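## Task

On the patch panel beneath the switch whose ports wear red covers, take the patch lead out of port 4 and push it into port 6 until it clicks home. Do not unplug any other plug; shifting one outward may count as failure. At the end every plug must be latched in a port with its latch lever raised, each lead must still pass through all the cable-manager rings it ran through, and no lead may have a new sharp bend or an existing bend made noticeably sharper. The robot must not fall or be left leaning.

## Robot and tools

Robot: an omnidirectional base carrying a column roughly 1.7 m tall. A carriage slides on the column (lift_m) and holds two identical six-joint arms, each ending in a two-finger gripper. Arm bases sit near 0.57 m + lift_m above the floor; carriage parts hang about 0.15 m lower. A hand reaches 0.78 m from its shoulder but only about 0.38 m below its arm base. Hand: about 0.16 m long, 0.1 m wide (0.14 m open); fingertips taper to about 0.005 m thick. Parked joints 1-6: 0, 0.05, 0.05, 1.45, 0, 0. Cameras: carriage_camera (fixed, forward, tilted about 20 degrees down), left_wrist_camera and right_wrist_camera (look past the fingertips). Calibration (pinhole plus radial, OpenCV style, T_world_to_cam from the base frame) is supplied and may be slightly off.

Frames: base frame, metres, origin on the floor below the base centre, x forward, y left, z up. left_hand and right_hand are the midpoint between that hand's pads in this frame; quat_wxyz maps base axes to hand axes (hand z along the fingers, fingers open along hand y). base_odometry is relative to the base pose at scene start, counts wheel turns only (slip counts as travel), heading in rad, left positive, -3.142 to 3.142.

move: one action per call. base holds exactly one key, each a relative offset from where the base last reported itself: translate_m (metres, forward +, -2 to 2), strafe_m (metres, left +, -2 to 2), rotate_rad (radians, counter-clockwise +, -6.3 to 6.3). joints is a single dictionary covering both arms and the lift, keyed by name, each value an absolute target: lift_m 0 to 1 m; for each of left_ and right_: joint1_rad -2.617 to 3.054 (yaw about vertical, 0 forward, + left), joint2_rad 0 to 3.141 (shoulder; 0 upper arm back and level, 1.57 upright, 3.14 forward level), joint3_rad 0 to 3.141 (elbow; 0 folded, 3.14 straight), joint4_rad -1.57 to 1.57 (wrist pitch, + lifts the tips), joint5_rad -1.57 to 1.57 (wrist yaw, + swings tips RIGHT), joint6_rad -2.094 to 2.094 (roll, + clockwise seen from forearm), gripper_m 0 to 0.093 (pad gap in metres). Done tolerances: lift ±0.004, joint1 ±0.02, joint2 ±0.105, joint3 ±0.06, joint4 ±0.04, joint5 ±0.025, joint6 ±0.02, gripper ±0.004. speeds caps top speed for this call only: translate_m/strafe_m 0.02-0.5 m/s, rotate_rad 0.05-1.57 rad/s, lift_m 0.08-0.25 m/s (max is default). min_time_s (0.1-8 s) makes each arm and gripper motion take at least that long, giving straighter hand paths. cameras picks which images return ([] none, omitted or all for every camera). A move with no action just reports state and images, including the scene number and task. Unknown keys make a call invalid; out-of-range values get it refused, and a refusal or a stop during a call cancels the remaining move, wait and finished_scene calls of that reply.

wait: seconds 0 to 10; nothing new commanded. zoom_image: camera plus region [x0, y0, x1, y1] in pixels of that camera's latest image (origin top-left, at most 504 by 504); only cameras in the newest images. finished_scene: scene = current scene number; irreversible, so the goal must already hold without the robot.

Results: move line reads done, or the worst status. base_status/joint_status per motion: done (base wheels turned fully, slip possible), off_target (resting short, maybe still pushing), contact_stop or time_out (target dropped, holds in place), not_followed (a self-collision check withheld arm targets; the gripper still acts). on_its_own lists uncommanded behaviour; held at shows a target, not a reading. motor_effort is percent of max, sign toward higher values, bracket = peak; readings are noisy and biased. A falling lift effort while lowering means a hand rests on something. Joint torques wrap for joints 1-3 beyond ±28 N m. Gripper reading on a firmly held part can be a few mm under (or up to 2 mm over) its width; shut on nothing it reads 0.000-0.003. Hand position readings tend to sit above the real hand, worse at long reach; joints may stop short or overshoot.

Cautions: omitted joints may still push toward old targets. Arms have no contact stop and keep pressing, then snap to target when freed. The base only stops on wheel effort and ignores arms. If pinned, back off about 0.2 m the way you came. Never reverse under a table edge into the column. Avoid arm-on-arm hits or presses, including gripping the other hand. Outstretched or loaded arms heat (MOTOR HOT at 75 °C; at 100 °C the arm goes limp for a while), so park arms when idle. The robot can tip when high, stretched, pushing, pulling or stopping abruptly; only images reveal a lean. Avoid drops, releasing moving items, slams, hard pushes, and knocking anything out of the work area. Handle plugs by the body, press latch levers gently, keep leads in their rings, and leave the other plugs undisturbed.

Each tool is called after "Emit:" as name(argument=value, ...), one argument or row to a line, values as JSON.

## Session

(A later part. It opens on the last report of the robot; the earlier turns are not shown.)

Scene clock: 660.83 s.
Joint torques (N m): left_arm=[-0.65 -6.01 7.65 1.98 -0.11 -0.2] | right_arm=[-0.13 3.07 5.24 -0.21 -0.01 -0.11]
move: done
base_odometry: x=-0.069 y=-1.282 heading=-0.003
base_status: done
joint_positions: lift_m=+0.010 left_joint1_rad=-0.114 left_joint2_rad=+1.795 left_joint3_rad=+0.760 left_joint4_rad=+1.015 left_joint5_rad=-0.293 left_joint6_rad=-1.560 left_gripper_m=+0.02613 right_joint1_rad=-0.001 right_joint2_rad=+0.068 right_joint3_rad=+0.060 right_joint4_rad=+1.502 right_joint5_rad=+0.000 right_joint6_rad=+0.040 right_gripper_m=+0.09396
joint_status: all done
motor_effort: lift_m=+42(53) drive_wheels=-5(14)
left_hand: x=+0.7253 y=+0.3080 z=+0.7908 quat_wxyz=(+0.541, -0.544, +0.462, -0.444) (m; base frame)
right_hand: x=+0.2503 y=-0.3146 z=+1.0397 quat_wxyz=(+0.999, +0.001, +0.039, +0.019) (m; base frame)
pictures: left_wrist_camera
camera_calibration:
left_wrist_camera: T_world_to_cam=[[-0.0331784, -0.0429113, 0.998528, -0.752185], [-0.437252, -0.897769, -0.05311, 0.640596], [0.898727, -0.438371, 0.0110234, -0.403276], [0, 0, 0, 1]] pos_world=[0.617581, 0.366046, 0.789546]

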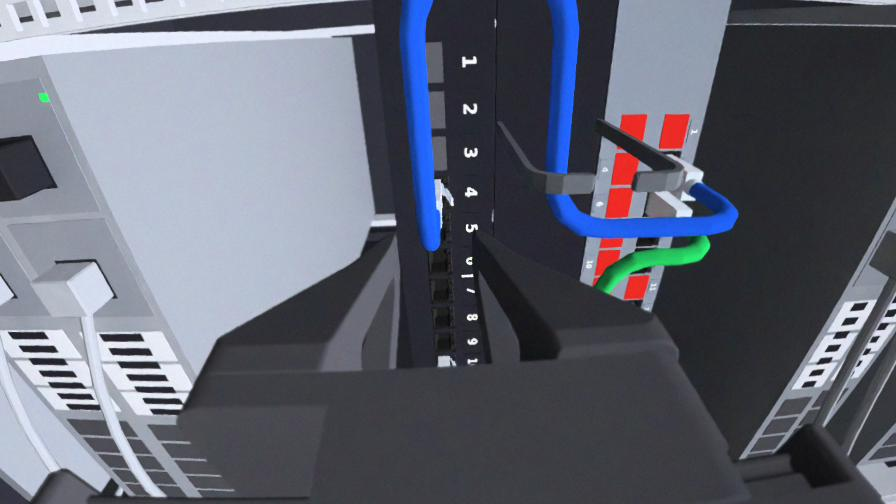

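Emit:
move(
  base={"strafe_m": 0.007},
  speeds={"strafe_m": 0.03},
  cameras=["left_wrist_camera"],
)

Emit:
move(
  base={"translate_m": 0.015},
  speeds={"translate_m": 0.03},
  cameras=["left_wrist_camera"],
)

Emit:
zoom_image(
  camera="left_wrist_camera",
  region=[360, 130, 560, 290],
)

Scene clock: 952.77 s.
Joint torques (N m): left_arm=[-0.29 -5.93 7.75 1.99 -0.09 -0.19] | right_arm=[-0.21 3.08 5.31 -0.29 -0.01 -0.16]
move: done
base_odometry: x=-0.069 y=-1.276 heading=-0.004
base_status: done
joint_positions: lift_m=+0.010 left_joint1_rad=-0.119 left_joint2_rad=+1.795 left_joint3_rad=+0.760 left_joint4_rad=+1.013 left_joint5_rad=-0.295 left_joint6_rad=-1.560 left_gripper_m=+0.02613 right_joint1_rad=-0.001 right_joint2_rad=+0.068 right_joint3_rad=+0.060 right_joint4_rad=+1.502 right_joint5_rad=+0.000 right_joint6_rad=+0.040 right_gripper_m=+0.09396
joint_status: not commanded
motor_effort: lift_m=+42(42) drive_wheels=+7(9)
left_hand: x=+0.7252 y=+0.3058 z=+0.7905 quat_wxyz=(+0.540, -0.544, +0.464, -0.444) (m; base frame)
right_hand: x=+0.2503 y=-0.3145 z=+1.0397 quat_wxyz=(+0.999, +0.001, +0.039, +0.020) (m; base frame)
pictures: left_wrist_camera
camera_calibration:
left_wrist_camera: T_world_to_cam=[[-0.0317624, -0.043014, 0.998569, -0.752928], [-0.440428, -0.896245, -0.0526154, 0.640023], [0.897226, -0.441469, 0.00952233, -0.400911], [0, 0, 0, 1]] pos_world=[0.617677, 0.364241, 0.789343]

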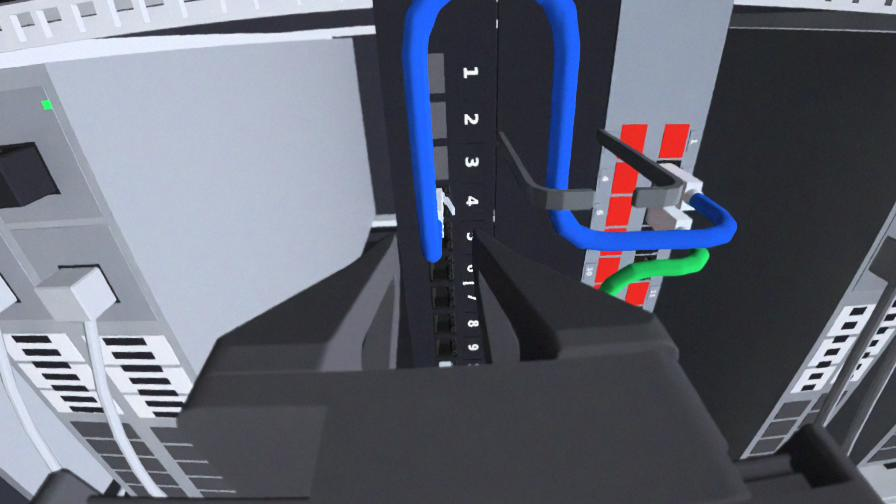

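Scene clock: 953.67 s.
Joint torques (N m): left_arm=[-0.01 -6.01 7.71 1.99 -0.08 -0.19] | right_arm=[-0.08 2.93 5.49 -0.21 0.06 -0.16]
move: done
base_odometry: x=-0.054 y=-1.275 heading=-0.003
base_status: done
joint_positions: lift_m=+0.010 left_joint1_rad=-0.119 left_joint2_rad=+1.795 left_joint3_rad=+0.760 left_joint4_rad=+1.013 left_joint5_rad=-0.295 left_joint6_rad=-1.560 left_gripper_m=+0.02613 right_joint1_rad=-0.001 right_joint2_rad=+0.068 right_joint3_rad=+0.060 right_joint4_rad=+1.503 right_joint5_rad=+0.000 right_joint6_rad=+0.040 right_gripper_m=+0.09396
joint_status: not commanded
motor_effort: lift_m=+42(42) drive_wheels=-5(12)
left_hand: x=+0.7252 y=+0.3055 z=+0.7905 quat_wxyz=(+0.540, -0.544, +0.464, -0.445) (m; base frame)
right_hand: x=+0.2500 y=-0.3145 z=+1.0397 quat_wxyz=(+0.999, +0.001, +0.038, +0.020) (m; base frame)
pictures: left_wrist_camera
camera_calibration:
left_wrist_camera: T_world_to_cam=[[-0.0317773, -0.0430009, 0.99857, -0.752936], [-0.440748, -0.896087, -0.0526137, 0.639893], [0.897068, -0.44179, 0.00952265, -0.40083], [0, 0, 0, 1]] pos_world=[0.617677, 0.363941, 0.789343]

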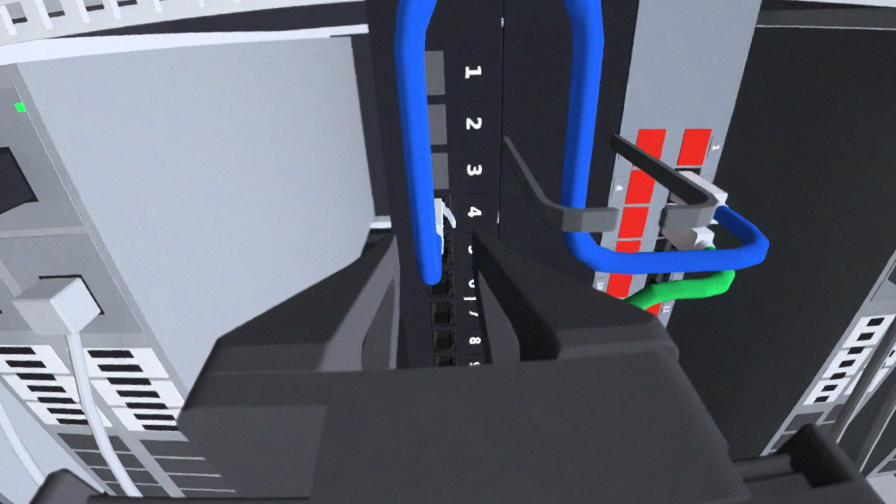

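Scaled by 2.520 from the camera's 896x504 image, which has a finer 1280x720 frame.

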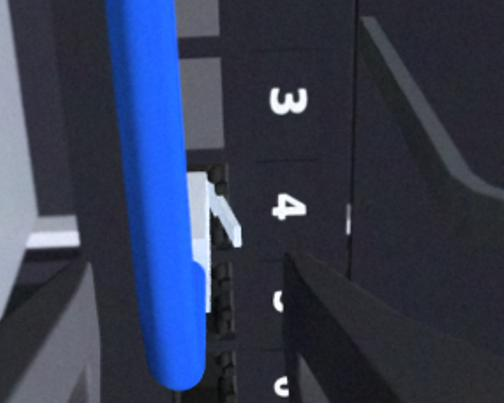

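Emit:
move(
  base={"translate_m": 0.018},
  speeds={"translate_m": 0.03},
  cameras=["left_wrist_camera"],
)

Emit:
zoom_image(
  camera="left_wrist_camera",
  region=[360, 150, 560, 310],
)

Scene clock: 1033.57 s.
Joint torques (N m): left_arm=[0.01 -6.06 7.72 2 -0.09 -0.19] | right_arm=[-0.27 3.14 5.42 -0.22 -0.02 -0.16]
move: done
base_odometry: x=-0.036 y=-1.275 heading=-0.002
base_status: done
joint_positions: lift_m=+0.010 left_joint1_rad=-0.119 left_joint2_rad=+1.795 left_joint3_rad=+0.760 left_joint4_rad=+1.013 left_joint5_rad=-0.295 left_joint6_rad=-1.560 left_gripper_m=+0.02613 right_joint1_rad=-0.001 right_joint2_rad=+0.068 right_joint3_rad=+0.060 right_joint4_rad=+1.503 right_joint5_rad=+0.000 right_joint6_rad=+0.040 right_gripper_m=+0.09396
joint_status: not commanded
motor_effort: lift_m=+42(42) drive_wheels=-7(12)
left_hand: x=+0.7252 y=+0.3055 z=+0.7905 quat_wxyz=(+0.540, -0.544, +0.464, -0.444) (m; base frame)
right_hand: x=+0.2499 y=-0.3145 z=+1.0397 quat_wxyz=(+0.999, +0.001, +0.038, +0.020) (m; base frame)
pictures: left_wrist_camera
camera_calibration:
left_wrist_camera: T_world_to_cam=[[-0.0317624, -0.043014, 0.998569, -0.752941], [-0.440428, -0.896245, -0.0526154, 0.639754], [0.897226, -0.441469, 0.00952233, -0.401043], [0, 0, 0, 1]] pos_world=[0.617677, 0.363941, 0.789343]

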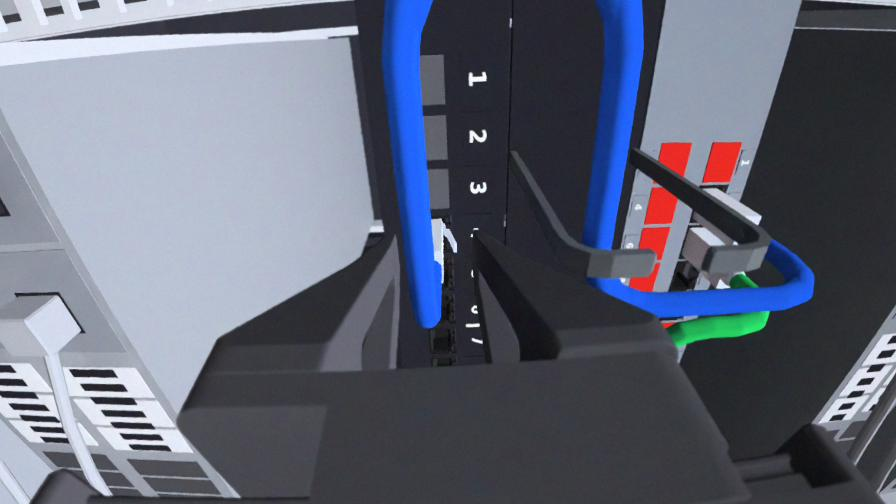

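Scaled by 2.520 from the camera's 896x504 image, which has a finer 1280x720 frame.

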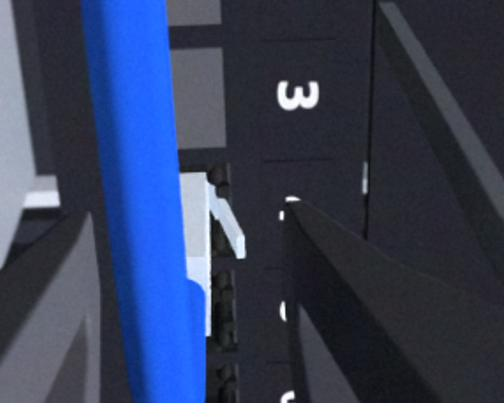

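Emit:
move(
  base={"translate_m": 0.004},
  speeds={"translate_m": 0.02},
  cameras=["left_wrist_camera"],
)

Emit:
zoom_image(
  camera="left_wrist_camera",
  region=[380, 170, 520, 310],
)

Scene clock: 1147.90 s.
Joint torques (N m): left_arm=[-0.02 -5.9 7.72 1.98 -0.08 -0.19] | right_arm=[-0.13 2.86 5.19 -0.25 -0.06 -0.13]
move: done
base_odometry: x=-0.032 y=-1.275 heading=-0.001
base_status: done
joint_positions: lift_m=+0.010 left_joint1_rad=-0.119 left_joint2_rad=+1.795 left_joint3_rad=+0.760 left_joint4_rad=+1.014 left_joint5_rad=-0.295 left_joint6_rad=-1.560 left_gripper_m=+0.02613 right_joint1_rad=-0.001 right_joint2_rad=+0.068 right_joint3_rad=+0.060 right_joint4_rad=+1.503 right_joint5_rad=+0.000 right_joint6_rad=+0.040 right_gripper_m=+0.09396
joint_status: not commanded
motor_effort: lift_m=+42(42) drive_wheels=-5(15)
left_hand: x=+0.7253 y=+0.3055 z=+0.7907 quat_wxyz=(+0.540, -0.544, +0.464, -0.445) (m; base frame)
right_hand: x=+0.2499 y=-0.3145 z=+1.0397 quat_wxyz=(+0.999, +0.001, +0.038, +0.020) (m; base frame)
pictures: left_wrist_camera
camera_calibration:
left_wrist_camera: T_world_to_cam=[[-0.0325227, -0.0429748, 0.998547, -0.752665], [-0.440386, -0.896248, -0.0529155, 0.640022], [0.897219, -0.441467, 0.0102229, -0.401688], [0, 0, 0, 1]] pos_world=[0.61778, 0.363941, 0.789544]

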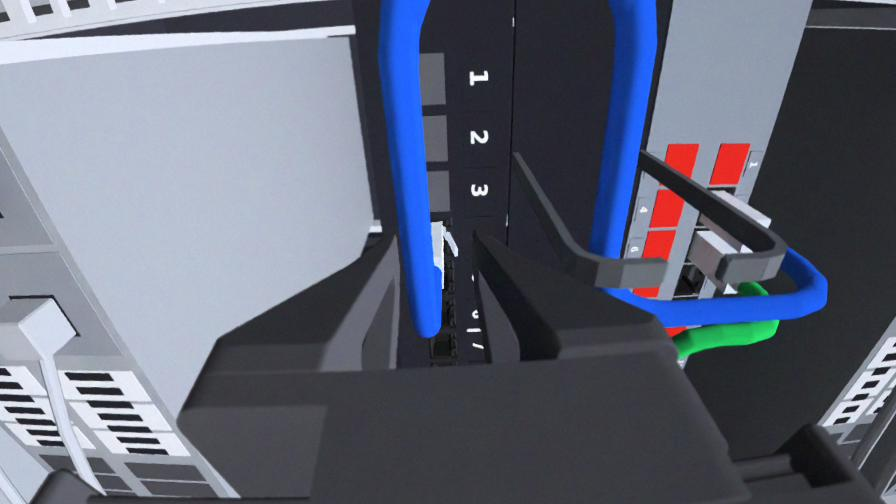

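Scaled by 3.600 from the camera's 896x504 image, which has a finer 1280x720 frame.

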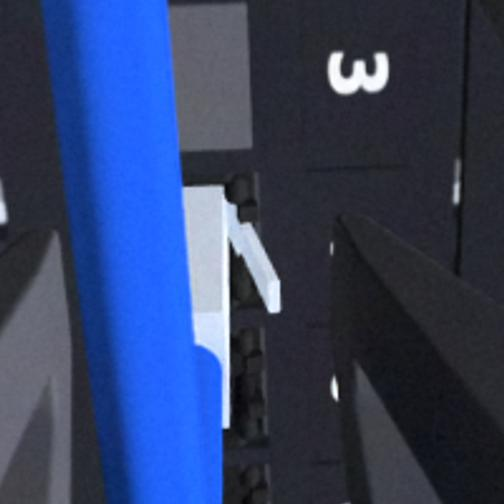

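Emit:
move(
  base={"strafe_m": 0.003},
  joints={"left_gripper_m": 0.018},
  speeds={"strafe_m": 0.02},
  min_time_s=1.0,
  cameras=["left_wrist_camera"],
)

Emit:
zoom_image(
  camera="left_wrist_camera",
  region=[380, 170, 520, 310],
)

Scene clock: 1309.70 s.
Joint torques (N m): left_arm=[0.01 -6.01 7.68 2 -0.1 -0.17] | right_arm=[-0.24 2.86 5.48 -0.21 0.03 -0.16]
move: done
base_odometry: x=-0.032 y=-1.272 heading=-0.002
base_status: done
joint_positions: lift_m=+0.010 left_joint1_rad=-0.120 left_joint2_rad=+1.795 left_joint3_rad=+0.760 left_joint4_rad=+1.014 left_joint5_rad=-0.294 left_joint6_rad=-1.560 left_gripper_m=+0.01814 right_joint1_rad=-0.001 right_joint2_rad=+0.068 right_joint3_rad=+0.060 right_joint4_rad=+1.502 right_joint5_rad=+0.000 right_joint6_rad=+0.040 right_gripper_m=+0.09396
joint_status: all done
motor_effort: lift_m=+42(42) drive_wheels=+8(10)
left_hand: x=+0.7253 y=+0.3049 z=+0.7907 quat_wxyz=(+0.540, -0.543, +0.464, -0.445) (m; base frame)
right_hand: x=+0.2501 y=-0.3146 z=+1.0397 quat_wxyz=(+0.999, +0.001, +0.038, +0.020) (m; base frame)
pictures: left_wrist_camera
camera_calibration:
left_wrist_camera: T_world_to_cam=[[-0.0327521, -0.0420486, 0.998579, -0.752799], [-0.442387, -0.895303, -0.0522096, 0.640033], [0.896226, -0.443468, 0.0107213, -0.401011], [0, 0, 0, 1]] pos_world=[0.617882, 0.363534, 0.789444]

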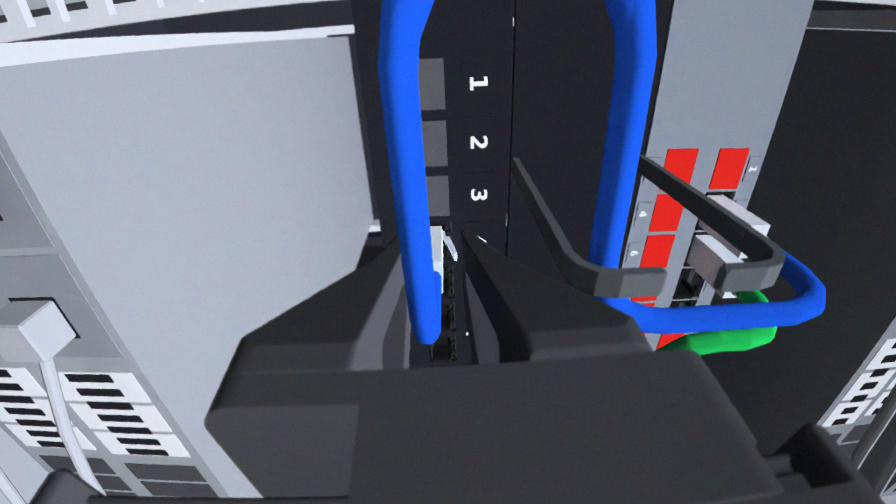

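Scaled by 3.600 from the camera's 896x504 image, which has a finer 1280x720 frame.

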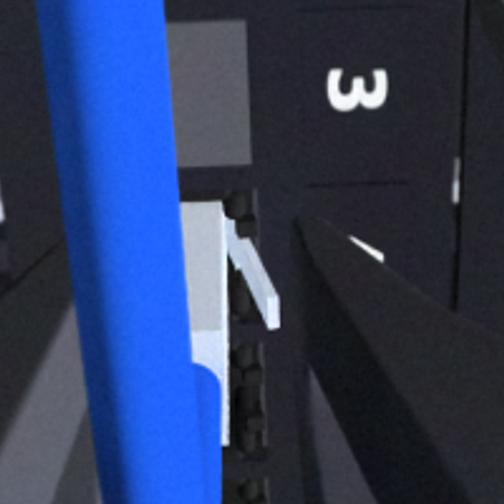

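Emit:
move(
  joints={"left_gripper_m": 0.013},
  min_time_s=1.0,
  cameras=["left_wrist_camera"],
)

Emit:
zoom_image(
  camera="left_wrist_camera",
  region=[380, 170, 520, 310],
)

Scene clock: 1321.17 s.
Joint torques (N m): left_arm=[0.01 -5.97 7.68 1.99 -0.1 -0.18] | right_arm=[-0.25 2.89 5.49 -0.23 -0.03 -0.14]
move: done
base_odometry: x=-0.032 y=-1.272 heading=-0.002
base_status: not commanded
joint_positions: lift_m=+0.010 left_joint1_rad=-0.120 left_joint2_rad=+1.795 left_joint3_rad=+0.760 left_joint4_rad=+1.014 left_joint5_rad=-0.294 left_joint6_rad=-1.560 left_gripper_m=+0.01314 right_joint1_rad=-0.001 right_joint2_rad=+0.068 right_joint3_rad=+0.060 right_joint4_rad=+1.502 right_joint5_rad=+0.000 right_joint6_rad=+0.040 right_gripper_m=+0.09396
joint_status: all done
motor_effort: lift_m=+42(42) drive_wheels=+8(10)
left_hand: x=+0.7253 y=+0.3049 z=+0.7907 quat_wxyz=(+0.540, -0.543, +0.464, -0.445) (m; base frame)
right_hand: x=+0.2501 y=-0.3146 z=+1.0397 quat_wxyz=(+0.999, +0.001, +0.038, +0.020) (m; base frame)
pictures: left_wrist_camera
camera_calibration:
left_wrist_camera: T_world_to_cam=[[-0.0327521, -0.0420486, 0.998579, -0.752799], [-0.442387, -0.895303, -0.0522096, 0.640033], [0.896226, -0.443468, 0.0107213, -0.401011], [0, 0, 0, 1]] pos_world=[0.617882, 0.363534, 0.789444]

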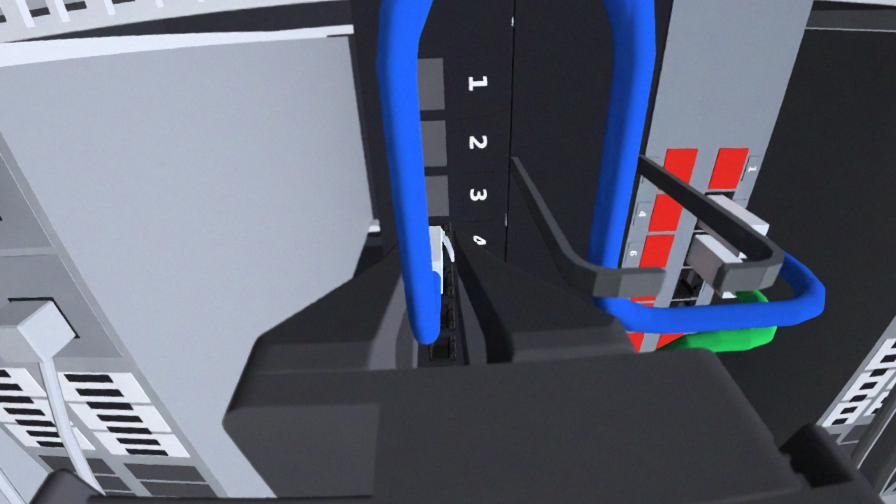

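Scaled by 3.600 from the camera's 896x504 image, which has a finer 1280x720 frame.

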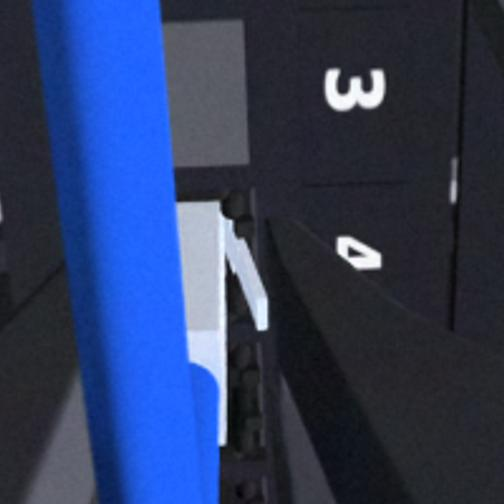

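Emit:
move(
  cameras=["left_wrist_camera"],
)

Emit:
zoom_image(
  camera="left_wrist_camera",
  region=[380, 170, 520, 310],
)

Scene clock: 1353.53 s.
Joint torques (N m): left_arm=[0.03 -5.94 7.68 1.99 -0.11 -0.19] | right_arm=[-0.06 2.89 5.48 -0.23 0 -0.11]
base_odometry: x=-0.032 y=-1.272 heading=-0.002
base_status: not commanded
joint_positions: lift_m=+0.010 left_joint1_rad=-0.120 left_joint2_rad=+1.795 left_joint3_rad=+0.760 left_joint4_rad=+1.014 left_joint5_rad=-0.294 left_joint6_rad=-1.560 left_gripper_m=+0.01313 right_joint1_rad=-0.001 right_joint2_rad=+0.068 right_joint3_rad=+0.060 right_joint4_rad=+1.502 right_joint5_rad=+0.000 right_joint6_rad=+0.040 right_gripper_m=+0.09396
joint_status: all done
motor_effort: lift_m=+42(42) drive_wheels=+8(10)
left_hand: x=+0.7253 y=+0.3049 z=+0.7907 quat_wxyz=(+0.540, -0.543, +0.464, -0.445) (m; base frame)
right_hand: x=+0.2501 y=-0.3146 z=+1.0397 quat_wxyz=(+0.999, +0.001, +0.038, +0.020) (m; base frame)
pictures: left_wrist_camera
camera_calibration:
left_wrist_camera: T_world_to_cam=[[-0.0327521, -0.0420486, 0.998579, -0.752799], [-0.442387, -0.895303, -0.0522096, 0.640033], [0.896226, -0.443468, 0.0107213, -0.401011], [0, 0, 0, 1]] pos_world=[0.617882, 0.363534, 0.789444]

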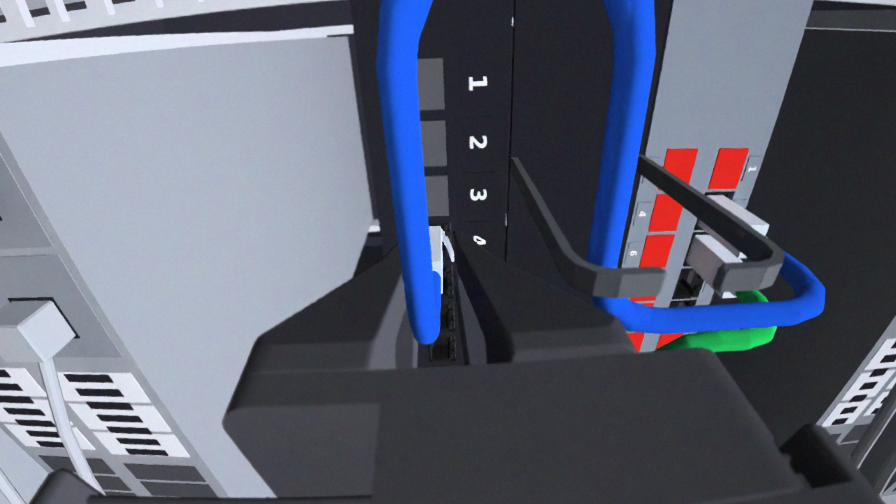

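Scaled by 3.600 from the camera's 896x504 image, which has a finer 1280x720 frame.

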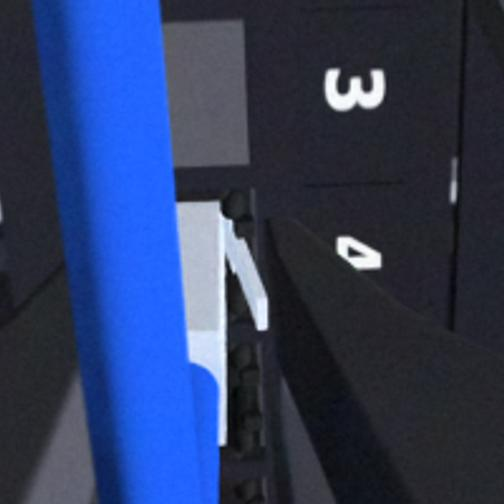

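Emit:
move(
  joints={"left_gripper_m": 0.011},
  min_time_s=1.0,
  cameras=["left_wrist_camera"],
)

Emit:
zoom_image(
  camera="left_wrist_camera",
  region=[380, 170, 520, 310],
)

Scene clock: 1358.17 s.
Joint torques (N m): left_arm=[0.03 -6 7.65 1.98 -0.1 -0.2] | right_arm=[-0.24 3.06 5.5 -0.22 0.01 -0.16]
move: done
base_odometry: x=-0.032 y=-1.272 heading=-0.002
base_status: not commanded
joint_positions: lift_m=+0.010 left_joint1_rad=-0.120 left_joint2_rad=+1.795 left_joint3_rad=+0.760 left_joint4_rad=+1.014 left_joint5_rad=-0.294 left_joint6_rad=-1.560 left_gripper_m=+0.01115 right_joint1_rad=-0.001 right_joint2_rad=+0.068 right_joint3_rad=+0.060 right_joint4_rad=+1.502 right_joint5_rad=+0.000 right_joint6_rad=+0.040 right_gripper_m=+0.09396
joint_status: all done
motor_effort: lift_m=+42(42) drive_wheels=+7(10)
left_hand: x=+0.7253 y=+0.3049 z=+0.7909 quat_wxyz=(+0.540, -0.543, +0.464, -0.446) (m; base frame)
right_hand: x=+0.2501 y=-0.3146 z=+1.0397 quat_wxyz=(+0.999, +0.001, +0.038, +0.020) (m; base frame)
pictures: left_wrist_camera
camera_calibration:
left_wrist_camera: T_world_to_cam=[[-0.0335151, -0.0420063, 0.998555, -0.752425], [-0.442384, -0.895287, -0.0525101, 0.640269], [0.896199, -0.443505, 0.0114227, -0.401538], [0, 0, 0, 1]] pos_world=[0.617886, 0.363534, 0.789545]

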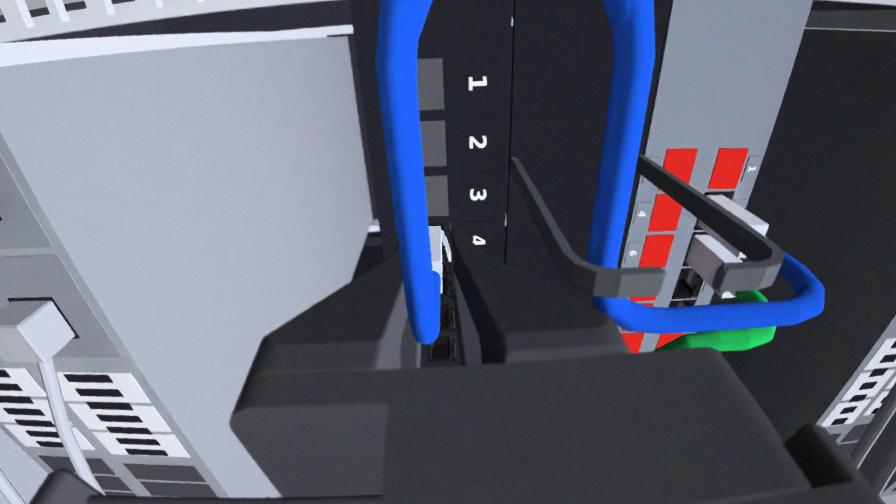

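Scaled by 3.600 from the camera's 896x504 image, which has a finer 1280x720 frame.

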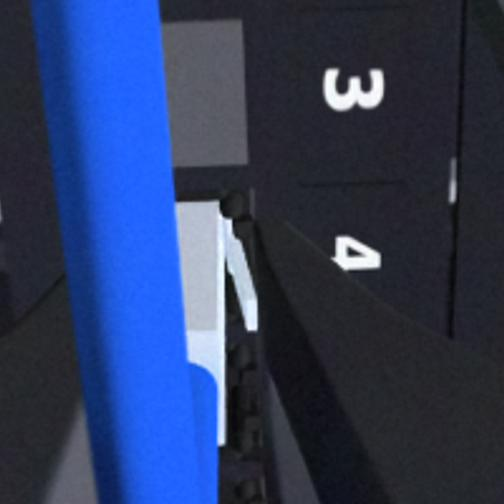

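Emit:
move(
  joints={"left_gripper_m": 0.009},
  min_time_s=1.0,
  cameras=["left_wrist_camera"],
)

Emit:
zoom_image(
  camera="left_wrist_camera",
  region=[380, 170, 520, 310],
)

Scene clock: 1363.53 s.
Joint torques (N m): left_arm=[0.01 -6.02 7.65 2.01 -0.1 -0.17] | right_arm=[-0.1 2.99 5.45 -0.22 0.02 -0.12]
move: done
base_odometry: x=-0.032 y=-1.272 heading=-0.002
base_status: not commanded
joint_positions: lift_m=+0.010 left_joint1_rad=-0.120 left_joint2_rad=+1.795 left_joint3_rad=+0.760 left_joint4_rad=+1.012 left_joint5_rad=-0.294 left_joint6_rad=-1.560 left_gripper_m=+0.00916 right_joint1_rad=-0.001 right_joint2_rad=+0.068 right_joint3_rad=+0.060 right_joint4_rad=+1.502 right_joint5_rad=+0.000 right_joint6_rad=+0.040 right_gripper_m=+0.09396
joint_status: all done
motor_effort: lift_m=+42(42) drive_wheels=+9(9)
left_hand: x=+0.7253 y=+0.3049 z=+0.7903 quat_wxyz=(+0.539, -0.544, +0.464, -0.445) (m; base frame)
right_hand: x=+0.2501 y=-0.3146 z=+1.0397 quat_wxyz=(+0.999, +0.001, +0.038, +0.020) (m; base frame)
pictures: left_wrist_camera
camera_calibration:
left_wrist_camera: T_world_to_cam=[[-0.0308765, -0.0423134, 0.998627, -0.753697], [-0.442488, -0.895288, -0.051616, 0.639608], [0.896243, -0.443474, 0.0089202, -0.399587], [0, 0, 0, 1]] pos_world=[0.617874, 0.363535, 0.789241]

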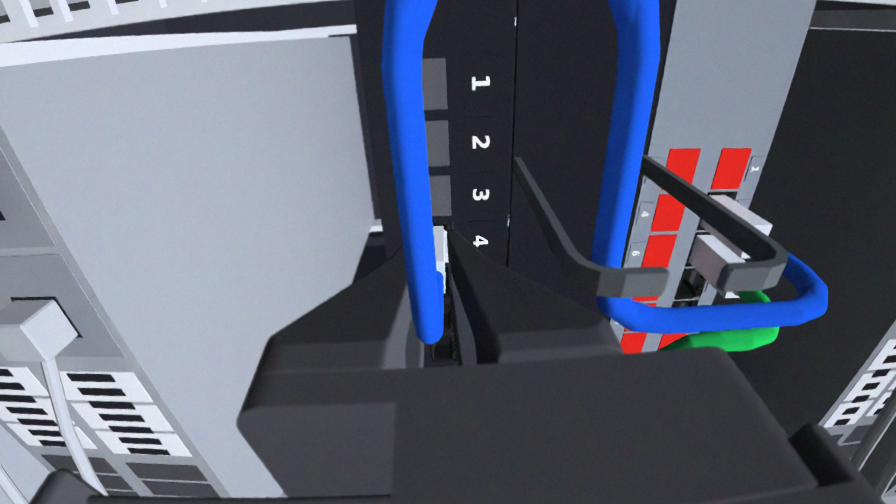

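Scaled by 3.600 from the camera's 896x504 image, which has a finer 1280x720 frame.

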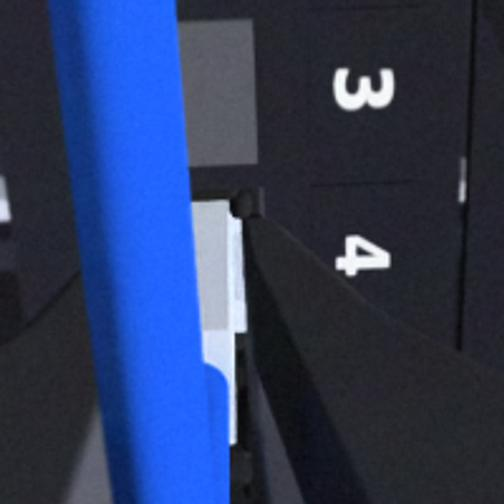

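Emit:
move(
  joints={"left_gripper_m": 0.007},
  min_time_s=1.0,
  cameras=["left_wrist_camera"],
)

Emit:
zoom_image(
  camera="left_wrist_camera",
  region=[380, 170, 520, 310],
)

Scene clock: 1372.93 s.
Joint torques (N m): left_arm=[0.02 -5.97 7.62 2 -0.09 -0.13] | right_arm=[-0.08 2.92 5.29 -0.24 0 -0.14]
move: done
base_odometry: x=-0.032 y=-1.272 heading=-0.002
base_status: not commanded
joint_positions: lift_m=+0.010 left_joint1_rad=-0.120 left_joint2_rad=+1.795 left_joint3_rad=+0.760 left_joint4_rad=+1.012 left_joint5_rad=-0.294 left_joint6_rad=-1.564 left_gripper_m=+0.00708 right_joint1_rad=-0.001 right_joint2_rad=+0.068 right_joint3_rad=+0.060 right_joint4_rad=+1.502 right_joint5_rad=+0.000 right_joint6_rad=+0.040 right_gripper_m=+0.09396
joint_status: all done
motor_effort: lift_m=+42(42) drive_wheels=+9(10)
left_hand: x=+0.7253 y=+0.3049 z=+0.7903 quat_wxyz=(+0.539, -0.544, +0.463, -0.446) (m; base frame)
right_hand: x=+0.2501 y=-0.3146 z=+1.0397 quat_wxyz=(+0.999, +0.001, +0.038, +0.020) (m; base frame)
pictures: left_wrist_camera
camera_calibration:
left_wrist_camera: T_world_to_cam=[[-0.0313985, -0.0389349, 0.998748, -0.754494], [-0.441999, -0.895686, -0.0488126, 0.637307], [0.896466, -0.442978, 0.0109141, -0.40144], [0, 0, 0, 1]] pos_world=[0.617876, 0.363622, 0.78904]

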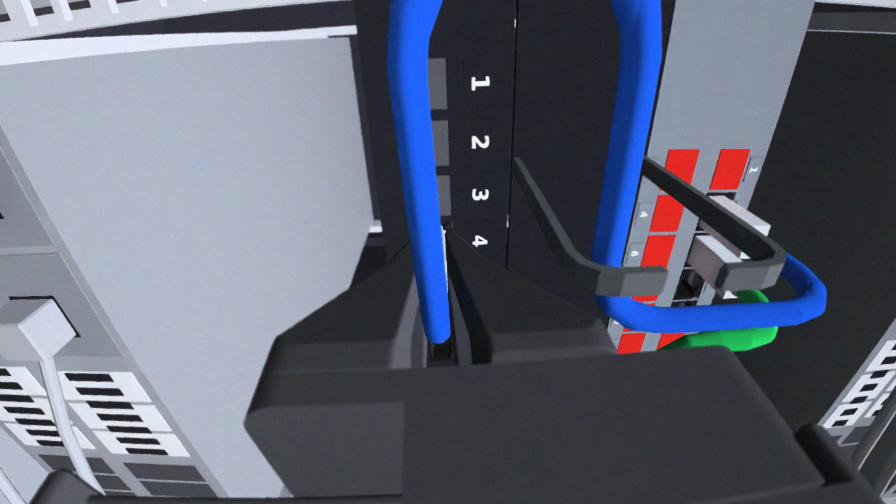

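Scaled by 3.600 from the camera's 896x504 image, which has a finer 1280x720 frame.

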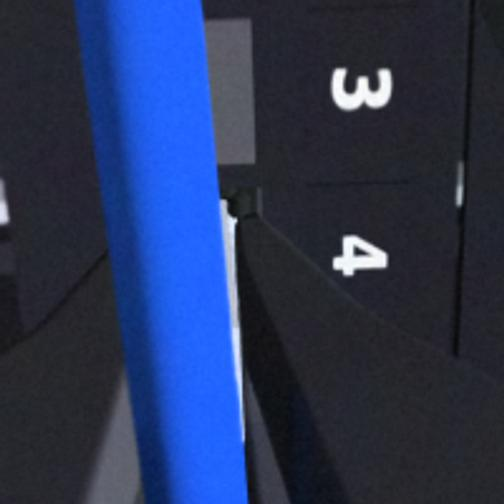

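Emit:
move(
  joints={"left_gripper_m": 0.0055},
  min_time_s=1.0,
  cameras=["left_wrist_camera"],
)

Emit:
zoom_image(
  camera="left_wrist_camera",
  region=[380, 170, 520, 310],
)

Scene clock: 1389.23 s.
Joint torques (N m): left_arm=[0.02 -5.98 7.64 2 -0.11 -0.13] | right_arm=[-0.17 2.96 5.46 -0.22 0.03 -0.14]
move: done
base_odometry: x=-0.032 y=-1.272 heading=-0.002
base_status: not commanded
joint_positions: lift_m=+0.010 left_joint1_rad=-0.120 left_joint2_rad=+1.795 left_joint3_rad=+0.760 left_joint4_rad=+1.012 left_joint5_rad=-0.294 left_joint6_rad=-1.565 left_gripper_m=+0.00626 right_joint1_rad=-0.001 right_joint2_rad=+0.068 right_joint3_rad=+0.060 right_joint4_rad=+1.502 right_joint5_rad=+0.000 right_joint6_rad=+0.040 right_gripper_m=+0.09396
joint_status: all done
motor_effort: lift_m=+42(42) drive_wheels=+7(10)
left_hand: x=+0.7253 y=+0.3049 z=+0.7903 quat_wxyz=(+0.538, -0.545, +0.463, -0.446) (m; base frame)
right_hand: x=+0.2502 y=-0.3146 z=+1.0397 quat_wxyz=(+0.999, +0.001, +0.039, +0.020) (m; base frame)
pictures: left_wrist_camera
camera_calibration:
left_wrist_camera: T_world_to_cam=[[-0.0316695, -0.0374592, 0.998796, -0.754701], [-0.441996, -0.895753, -0.0476093, 0.636365], [0.896458, -0.442971, 0.0118113, -0.402147], [0, 0, 0, 1]] pos_world=[0.617877, 0.363615, 0.788839]

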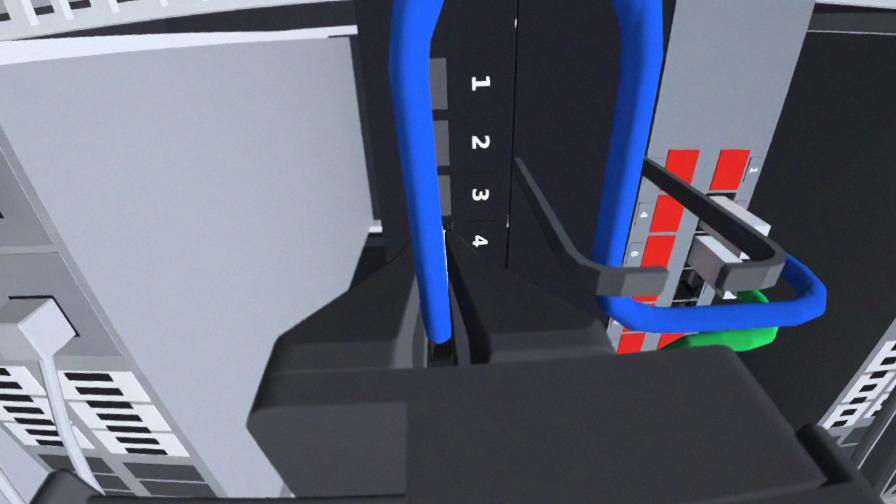

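Scaled by 3.600 from the camera's 896x504 image, which has a finer 1280x720 frame.

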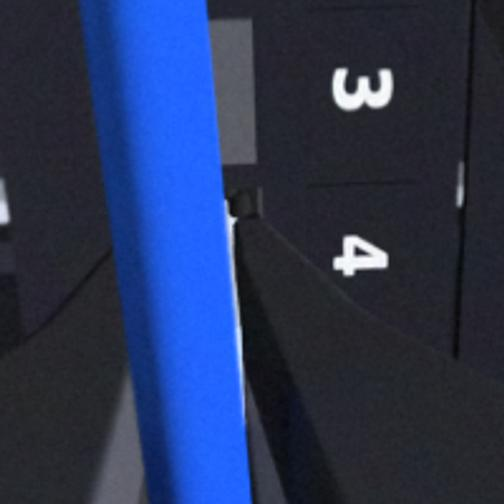

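Emit:
move(
  joints={"left_gripper_m": 0.0035},
  min_time_s=1.0,
  cameras=["left_wrist_camera"],
)

Emit:
zoom_image(
  camera="left_wrist_camera",
  region=[380, 170, 520, 310],
)

Scene clock: 1406.90 s.
Joint torques (N m): left_arm=[0.02 -6.02 7.68 2 -0.09 -0.13] | right_arm=[-0.18 3.04 5.46 -0.29 0.04 -0.13]
move: done
base_odometry: x=-0.032 y=-1.272 heading=-0.002
base_status: not commanded
joint_positions: lift_m=+0.010 left_joint1_rad=-0.120 left_joint2_rad=+1.795 left_joint3_rad=+0.760 left_joint4_rad=+1.012 left_joint5_rad=-0.294 left_joint6_rad=-1.565 left_gripper_m=+0.00625 right_joint1_rad=-0.001 right_joint2_rad=+0.068 right_joint3_rad=+0.060 right_joint4_rad=+1.502 right_joint5_rad=+0.000 right_joint6_rad=+0.040 right_gripper_m=+0.09396
joint_status: all done
motor_effort: lift_m=+42(42) drive_wheels=+8(10)
left_hand: x=+0.7253 y=+0.3049 z=+0.7903 quat_wxyz=(+0.538, -0.545, +0.463, -0.446) (m; base frame)
right_hand: x=+0.2501 y=-0.3146 z=+1.0397 quat_wxyz=(+0.999, +0.001, +0.038, +0.020) (m; base frame)
pictures: left_wrist_camera
camera_calibration:
left_wrist_camera: T_world_to_cam=[[-0.0316695, -0.0374592, 0.998796, -0.754701], [-0.441996, -0.895753, -0.0476093, 0.636365], [0.896458, -0.442971, 0.0118113, -0.402147], [0, 0, 0, 1]] pos_world=[0.617877, 0.363615, 0.788839]

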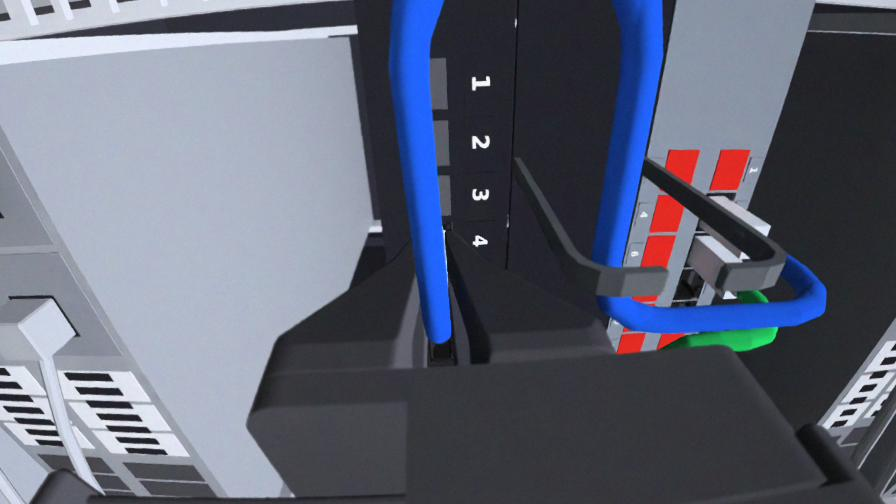

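Scaled by 3.600 from the camera's 896x504 image, which has a finer 1280x720 frame.

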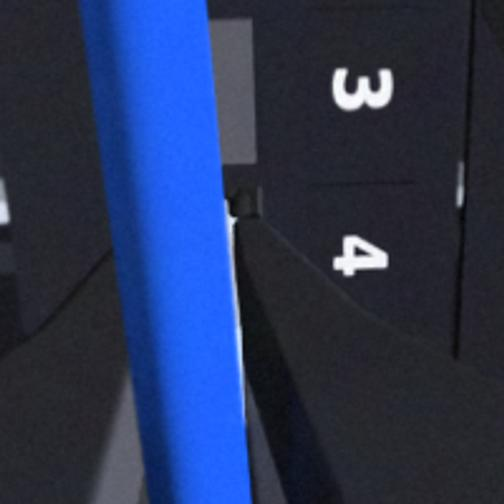

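Emit:
move(
  joints={"left_gripper_m": 0.0015},
  min_time_s=1.0,
  cameras=["left_wrist_camera"],
)

Emit:
zoom_image(
  camera="left_wrist_camera",
  region=[380, 170, 520, 310],
)

Scene clock: 1416.50 s.
Joint torques (N m): left_arm=[0.09 -6 7.65 2.01 -0.09 -0.12] | right_arm=[-0.23 3.04 5.34 -0.24 -0.03 -0.19]
move: off_target
base_odometry: x=-0.032 y=-1.272 heading=-0.002
base_status: not commanded
joint_positions: lift_m=+0.010 left_joint1_rad=-0.120 left_joint2_rad=+1.795 left_joint3_rad=+0.760 left_joint4_rad=+1.012 left_joint5_rad=-0.294 left_joint6_rad=-1.565 left_gripper_m=+0.00625 right_joint1_rad=-0.001 right_joint2_rad=+0.068 right_joint3_rad=+0.060 right_joint4_rad=+1.502 right_joint5_rad=+0.000 right_joint6_rad=+0.040 right_gripper_m=+0.09396
joint_status: left_gripper_m off_target (ended at +0.00625, target +0.00150)
motor_effort: lift_m=+42(42) drive_wheels=+8(9)
left_hand: x=+0.7253 y=+0.3049 z=+0.7903 quat_wxyz=(+0.538, -0.545, +0.463, -0.446) (m; base frame)
right_hand: x=+0.2501 y=-0.3146 z=+1.0397 quat_wxyz=(+0.999, +0.001, +0.038, +0.020) (m; base frame)
pictures: left_wrist_camera
camera_calibration:
left_wrist_camera: T_world_to_cam=[[-0.0316695, -0.0374592, 0.998796, -0.754701], [-0.441996, -0.895753, -0.0476093, 0.636365], [0.896458, -0.442971, 0.0118113, -0.402147], [0, 0, 0, 1]] pos_world=[0.617877, 0.363615, 0.788839]

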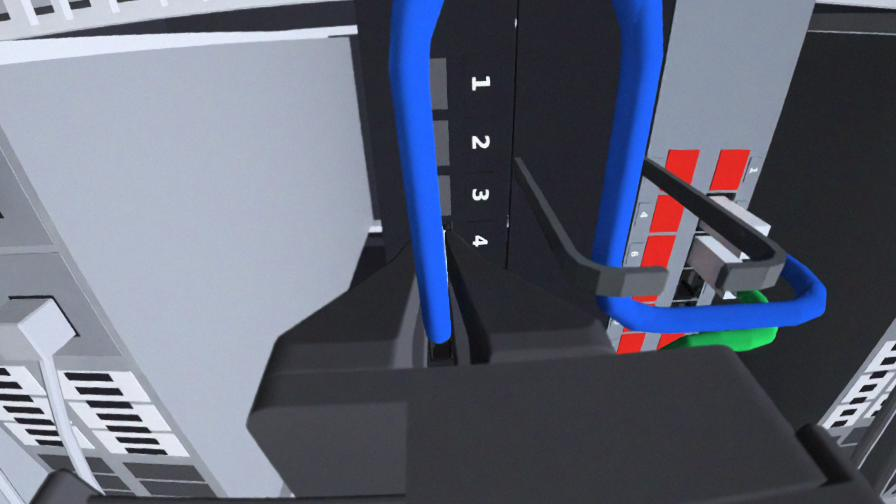

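Scaled by 3.600 from the camera's 896x504 image, which has a finer 1280x720 frame.

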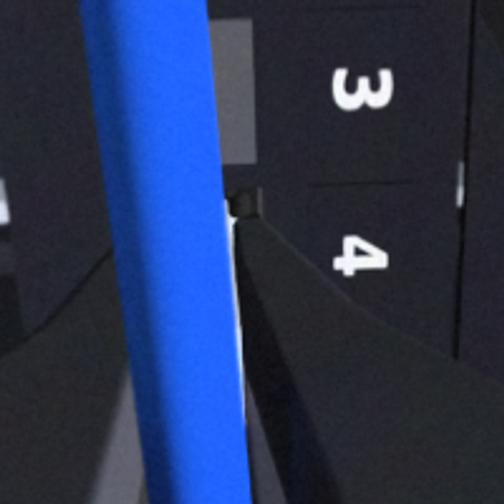

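Emit:
move(
  base={"translate_m": -0.008},
  speeds={"translate_m": 0.02},
  cameras=["left_wrist_camera"],
)

Emit:
zoom_image(
  camera="left_wrist_camera",
  region=[380, 170, 520, 310],
)

Scene clock: 1425.33 s.
Joint torques (N m): left_arm=[-0.09 -6.57 6.74 2.06 -0.12 -0.13] | right_arm=[-0.1 2.93 5.35 -0.23 0.04 -0.09]
move: done
base_odometry: x=-0.040 y=-1.272 heading=-0.003
base_status: done
joint_positions: lift_m=+0.010 left_joint1_rad=-0.119 left_joint2_rad=+1.801 left_joint3_rad=+0.771 left_joint4_rad=+1.006 left_joint5_rad=-0.293 left_joint6_rad=-1.565 left_gripper_m=+0.00624 right_joint1_rad=-0.001 right_joint2_rad=+0.068 right_joint3_rad=+0.060 right_joint4_rad=+1.502 right_joint5_rad=+0.000 right_joint6_rad=+0.040 right_gripper_m=+0.09396
joint_status: not commanded
motor_effort: lift_m=+42(42) drive_wheels=+7(10)
left_hand: x=+0.7277 y=+0.3050 z=+0.7907 quat_wxyz=(+0.538, -0.545, +0.463, -0.446) (m; base frame)
right_hand: x=+0.2503 y=-0.3146 z=+1.0397 quat_wxyz=(+0.999, +0.001, +0.039, +0.020) (m; base frame)
pictures: left_wrist_camera
camera_calibration:
left_wrist_camera: T_world_to_cam=[[-0.0313271, -0.0374041, 0.998809, -0.755366], [-0.442335, -0.895596, -0.0474125, 0.637446], [0.896303, -0.443293, 0.0115113, -0.403854], [0, 0, 0, 1]] pos_world=[0.620276, 0.363615, 0.789338]

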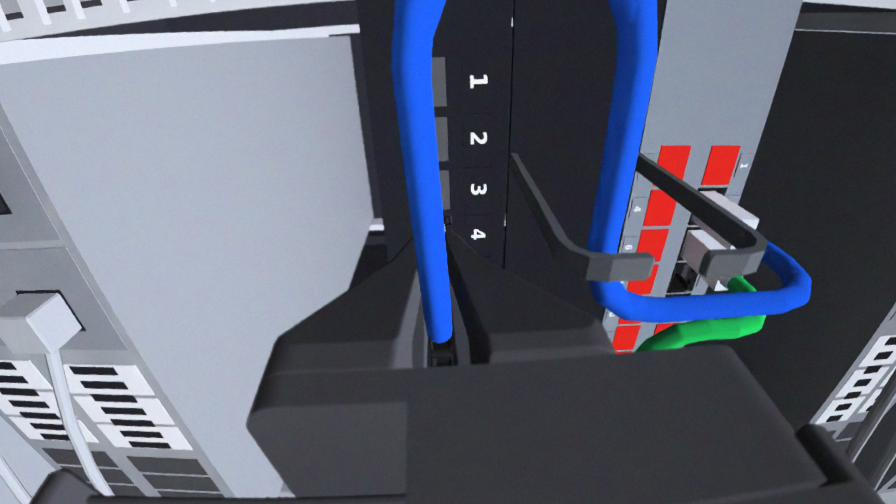

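Scaled by 3.600 from the camera's 896x504 image, which has a finer 1280x720 frame.

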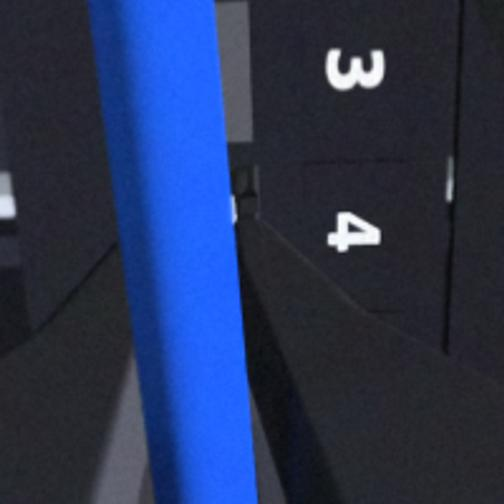

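Emit:
move(
  base={"translate_m": -0.008},
  speeds={"translate_m": 0.02},
  cameras=["left_wrist_camera"],
)

Emit:
zoom_image(
  camera="left_wrist_camera",
  region=[380, 170, 520, 310],
)

Scene clock: 1432.77 s.
Joint torques (N m): left_arm=[-0.06 -6.48 6.78 2.04 -0.11 -0.13] | right_arm=[0.01 2.78 5.29 -0.24 0.01 -0.15]
move: done
base_odometry: x=-0.048 y=-1.273 heading=-0.004
base_status: done
joint_positions: lift_m=+0.010 left_joint1_rad=-0.119 left_joint2_rad=+1.801 left_joint3_rad=+0.771 left_joint4_rad=+1.008 left_joint5_rad=-0.294 left_joint6_rad=-1.565 left_gripper_m=+0.00624 right_joint1_rad=-0.001 right_joint2_rad=+0.068 right_joint3_rad=+0.060 right_joint4_rad=+1.500 right_joint5_rad=+0.000 right_joint6_rad=+0.040 right_gripper_m=+0.09396
joint_status: not commanded
motor_effort: lift_m=+42(42) drive_wheels=+8(11)
left_hand: x=+0.7277 y=+0.3052 z=+0.7910 quat_wxyz=(+0.539, -0.545, +0.462, -0.446) (m; base frame)
right_hand: x=+0.2506 y=-0.3146 z=+1.0396 quat_wxyz=(+0.999, +0.001, +0.040, +0.020) (m; base frame)
pictures: left_wrist_camera
camera_calibration:
left_wrist_camera: T_world_to_cam=[[-0.0324774, -0.0374105, 0.998772, -0.754822], [-0.44095, -0.896252, -0.047909, 0.637277], [0.896944, -0.441965, 0.0126118, -0.405474], [0, 0, 0, 1]] pos_world=[0.62018, 0.363717, 0.78954]

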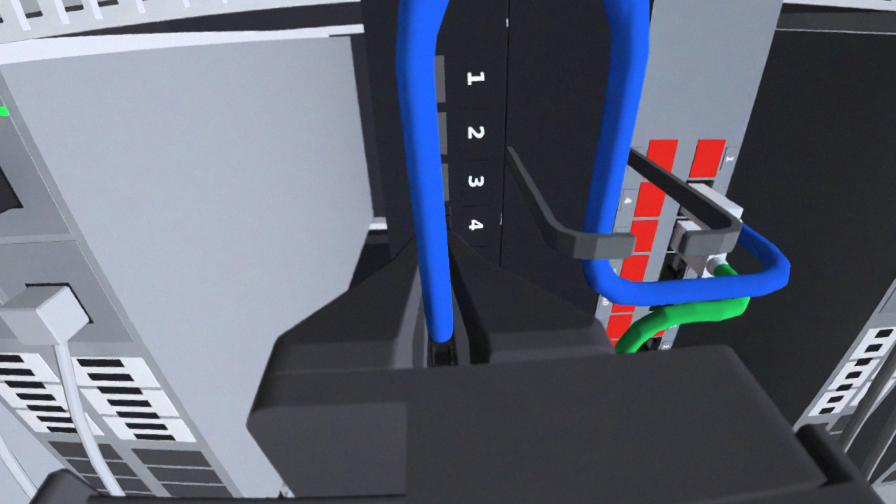

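Scaled by 3.600 from the camera's 896x504 image, which has a finer 1280x720 frame.

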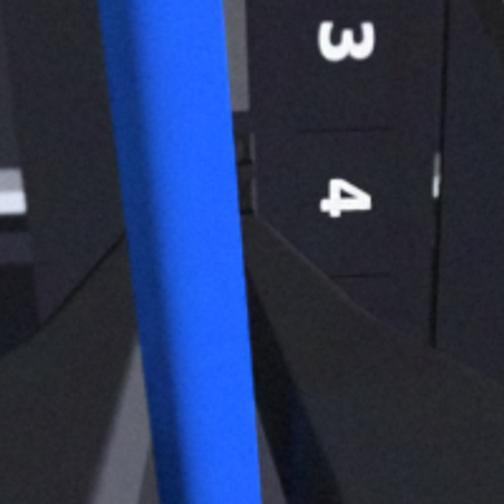

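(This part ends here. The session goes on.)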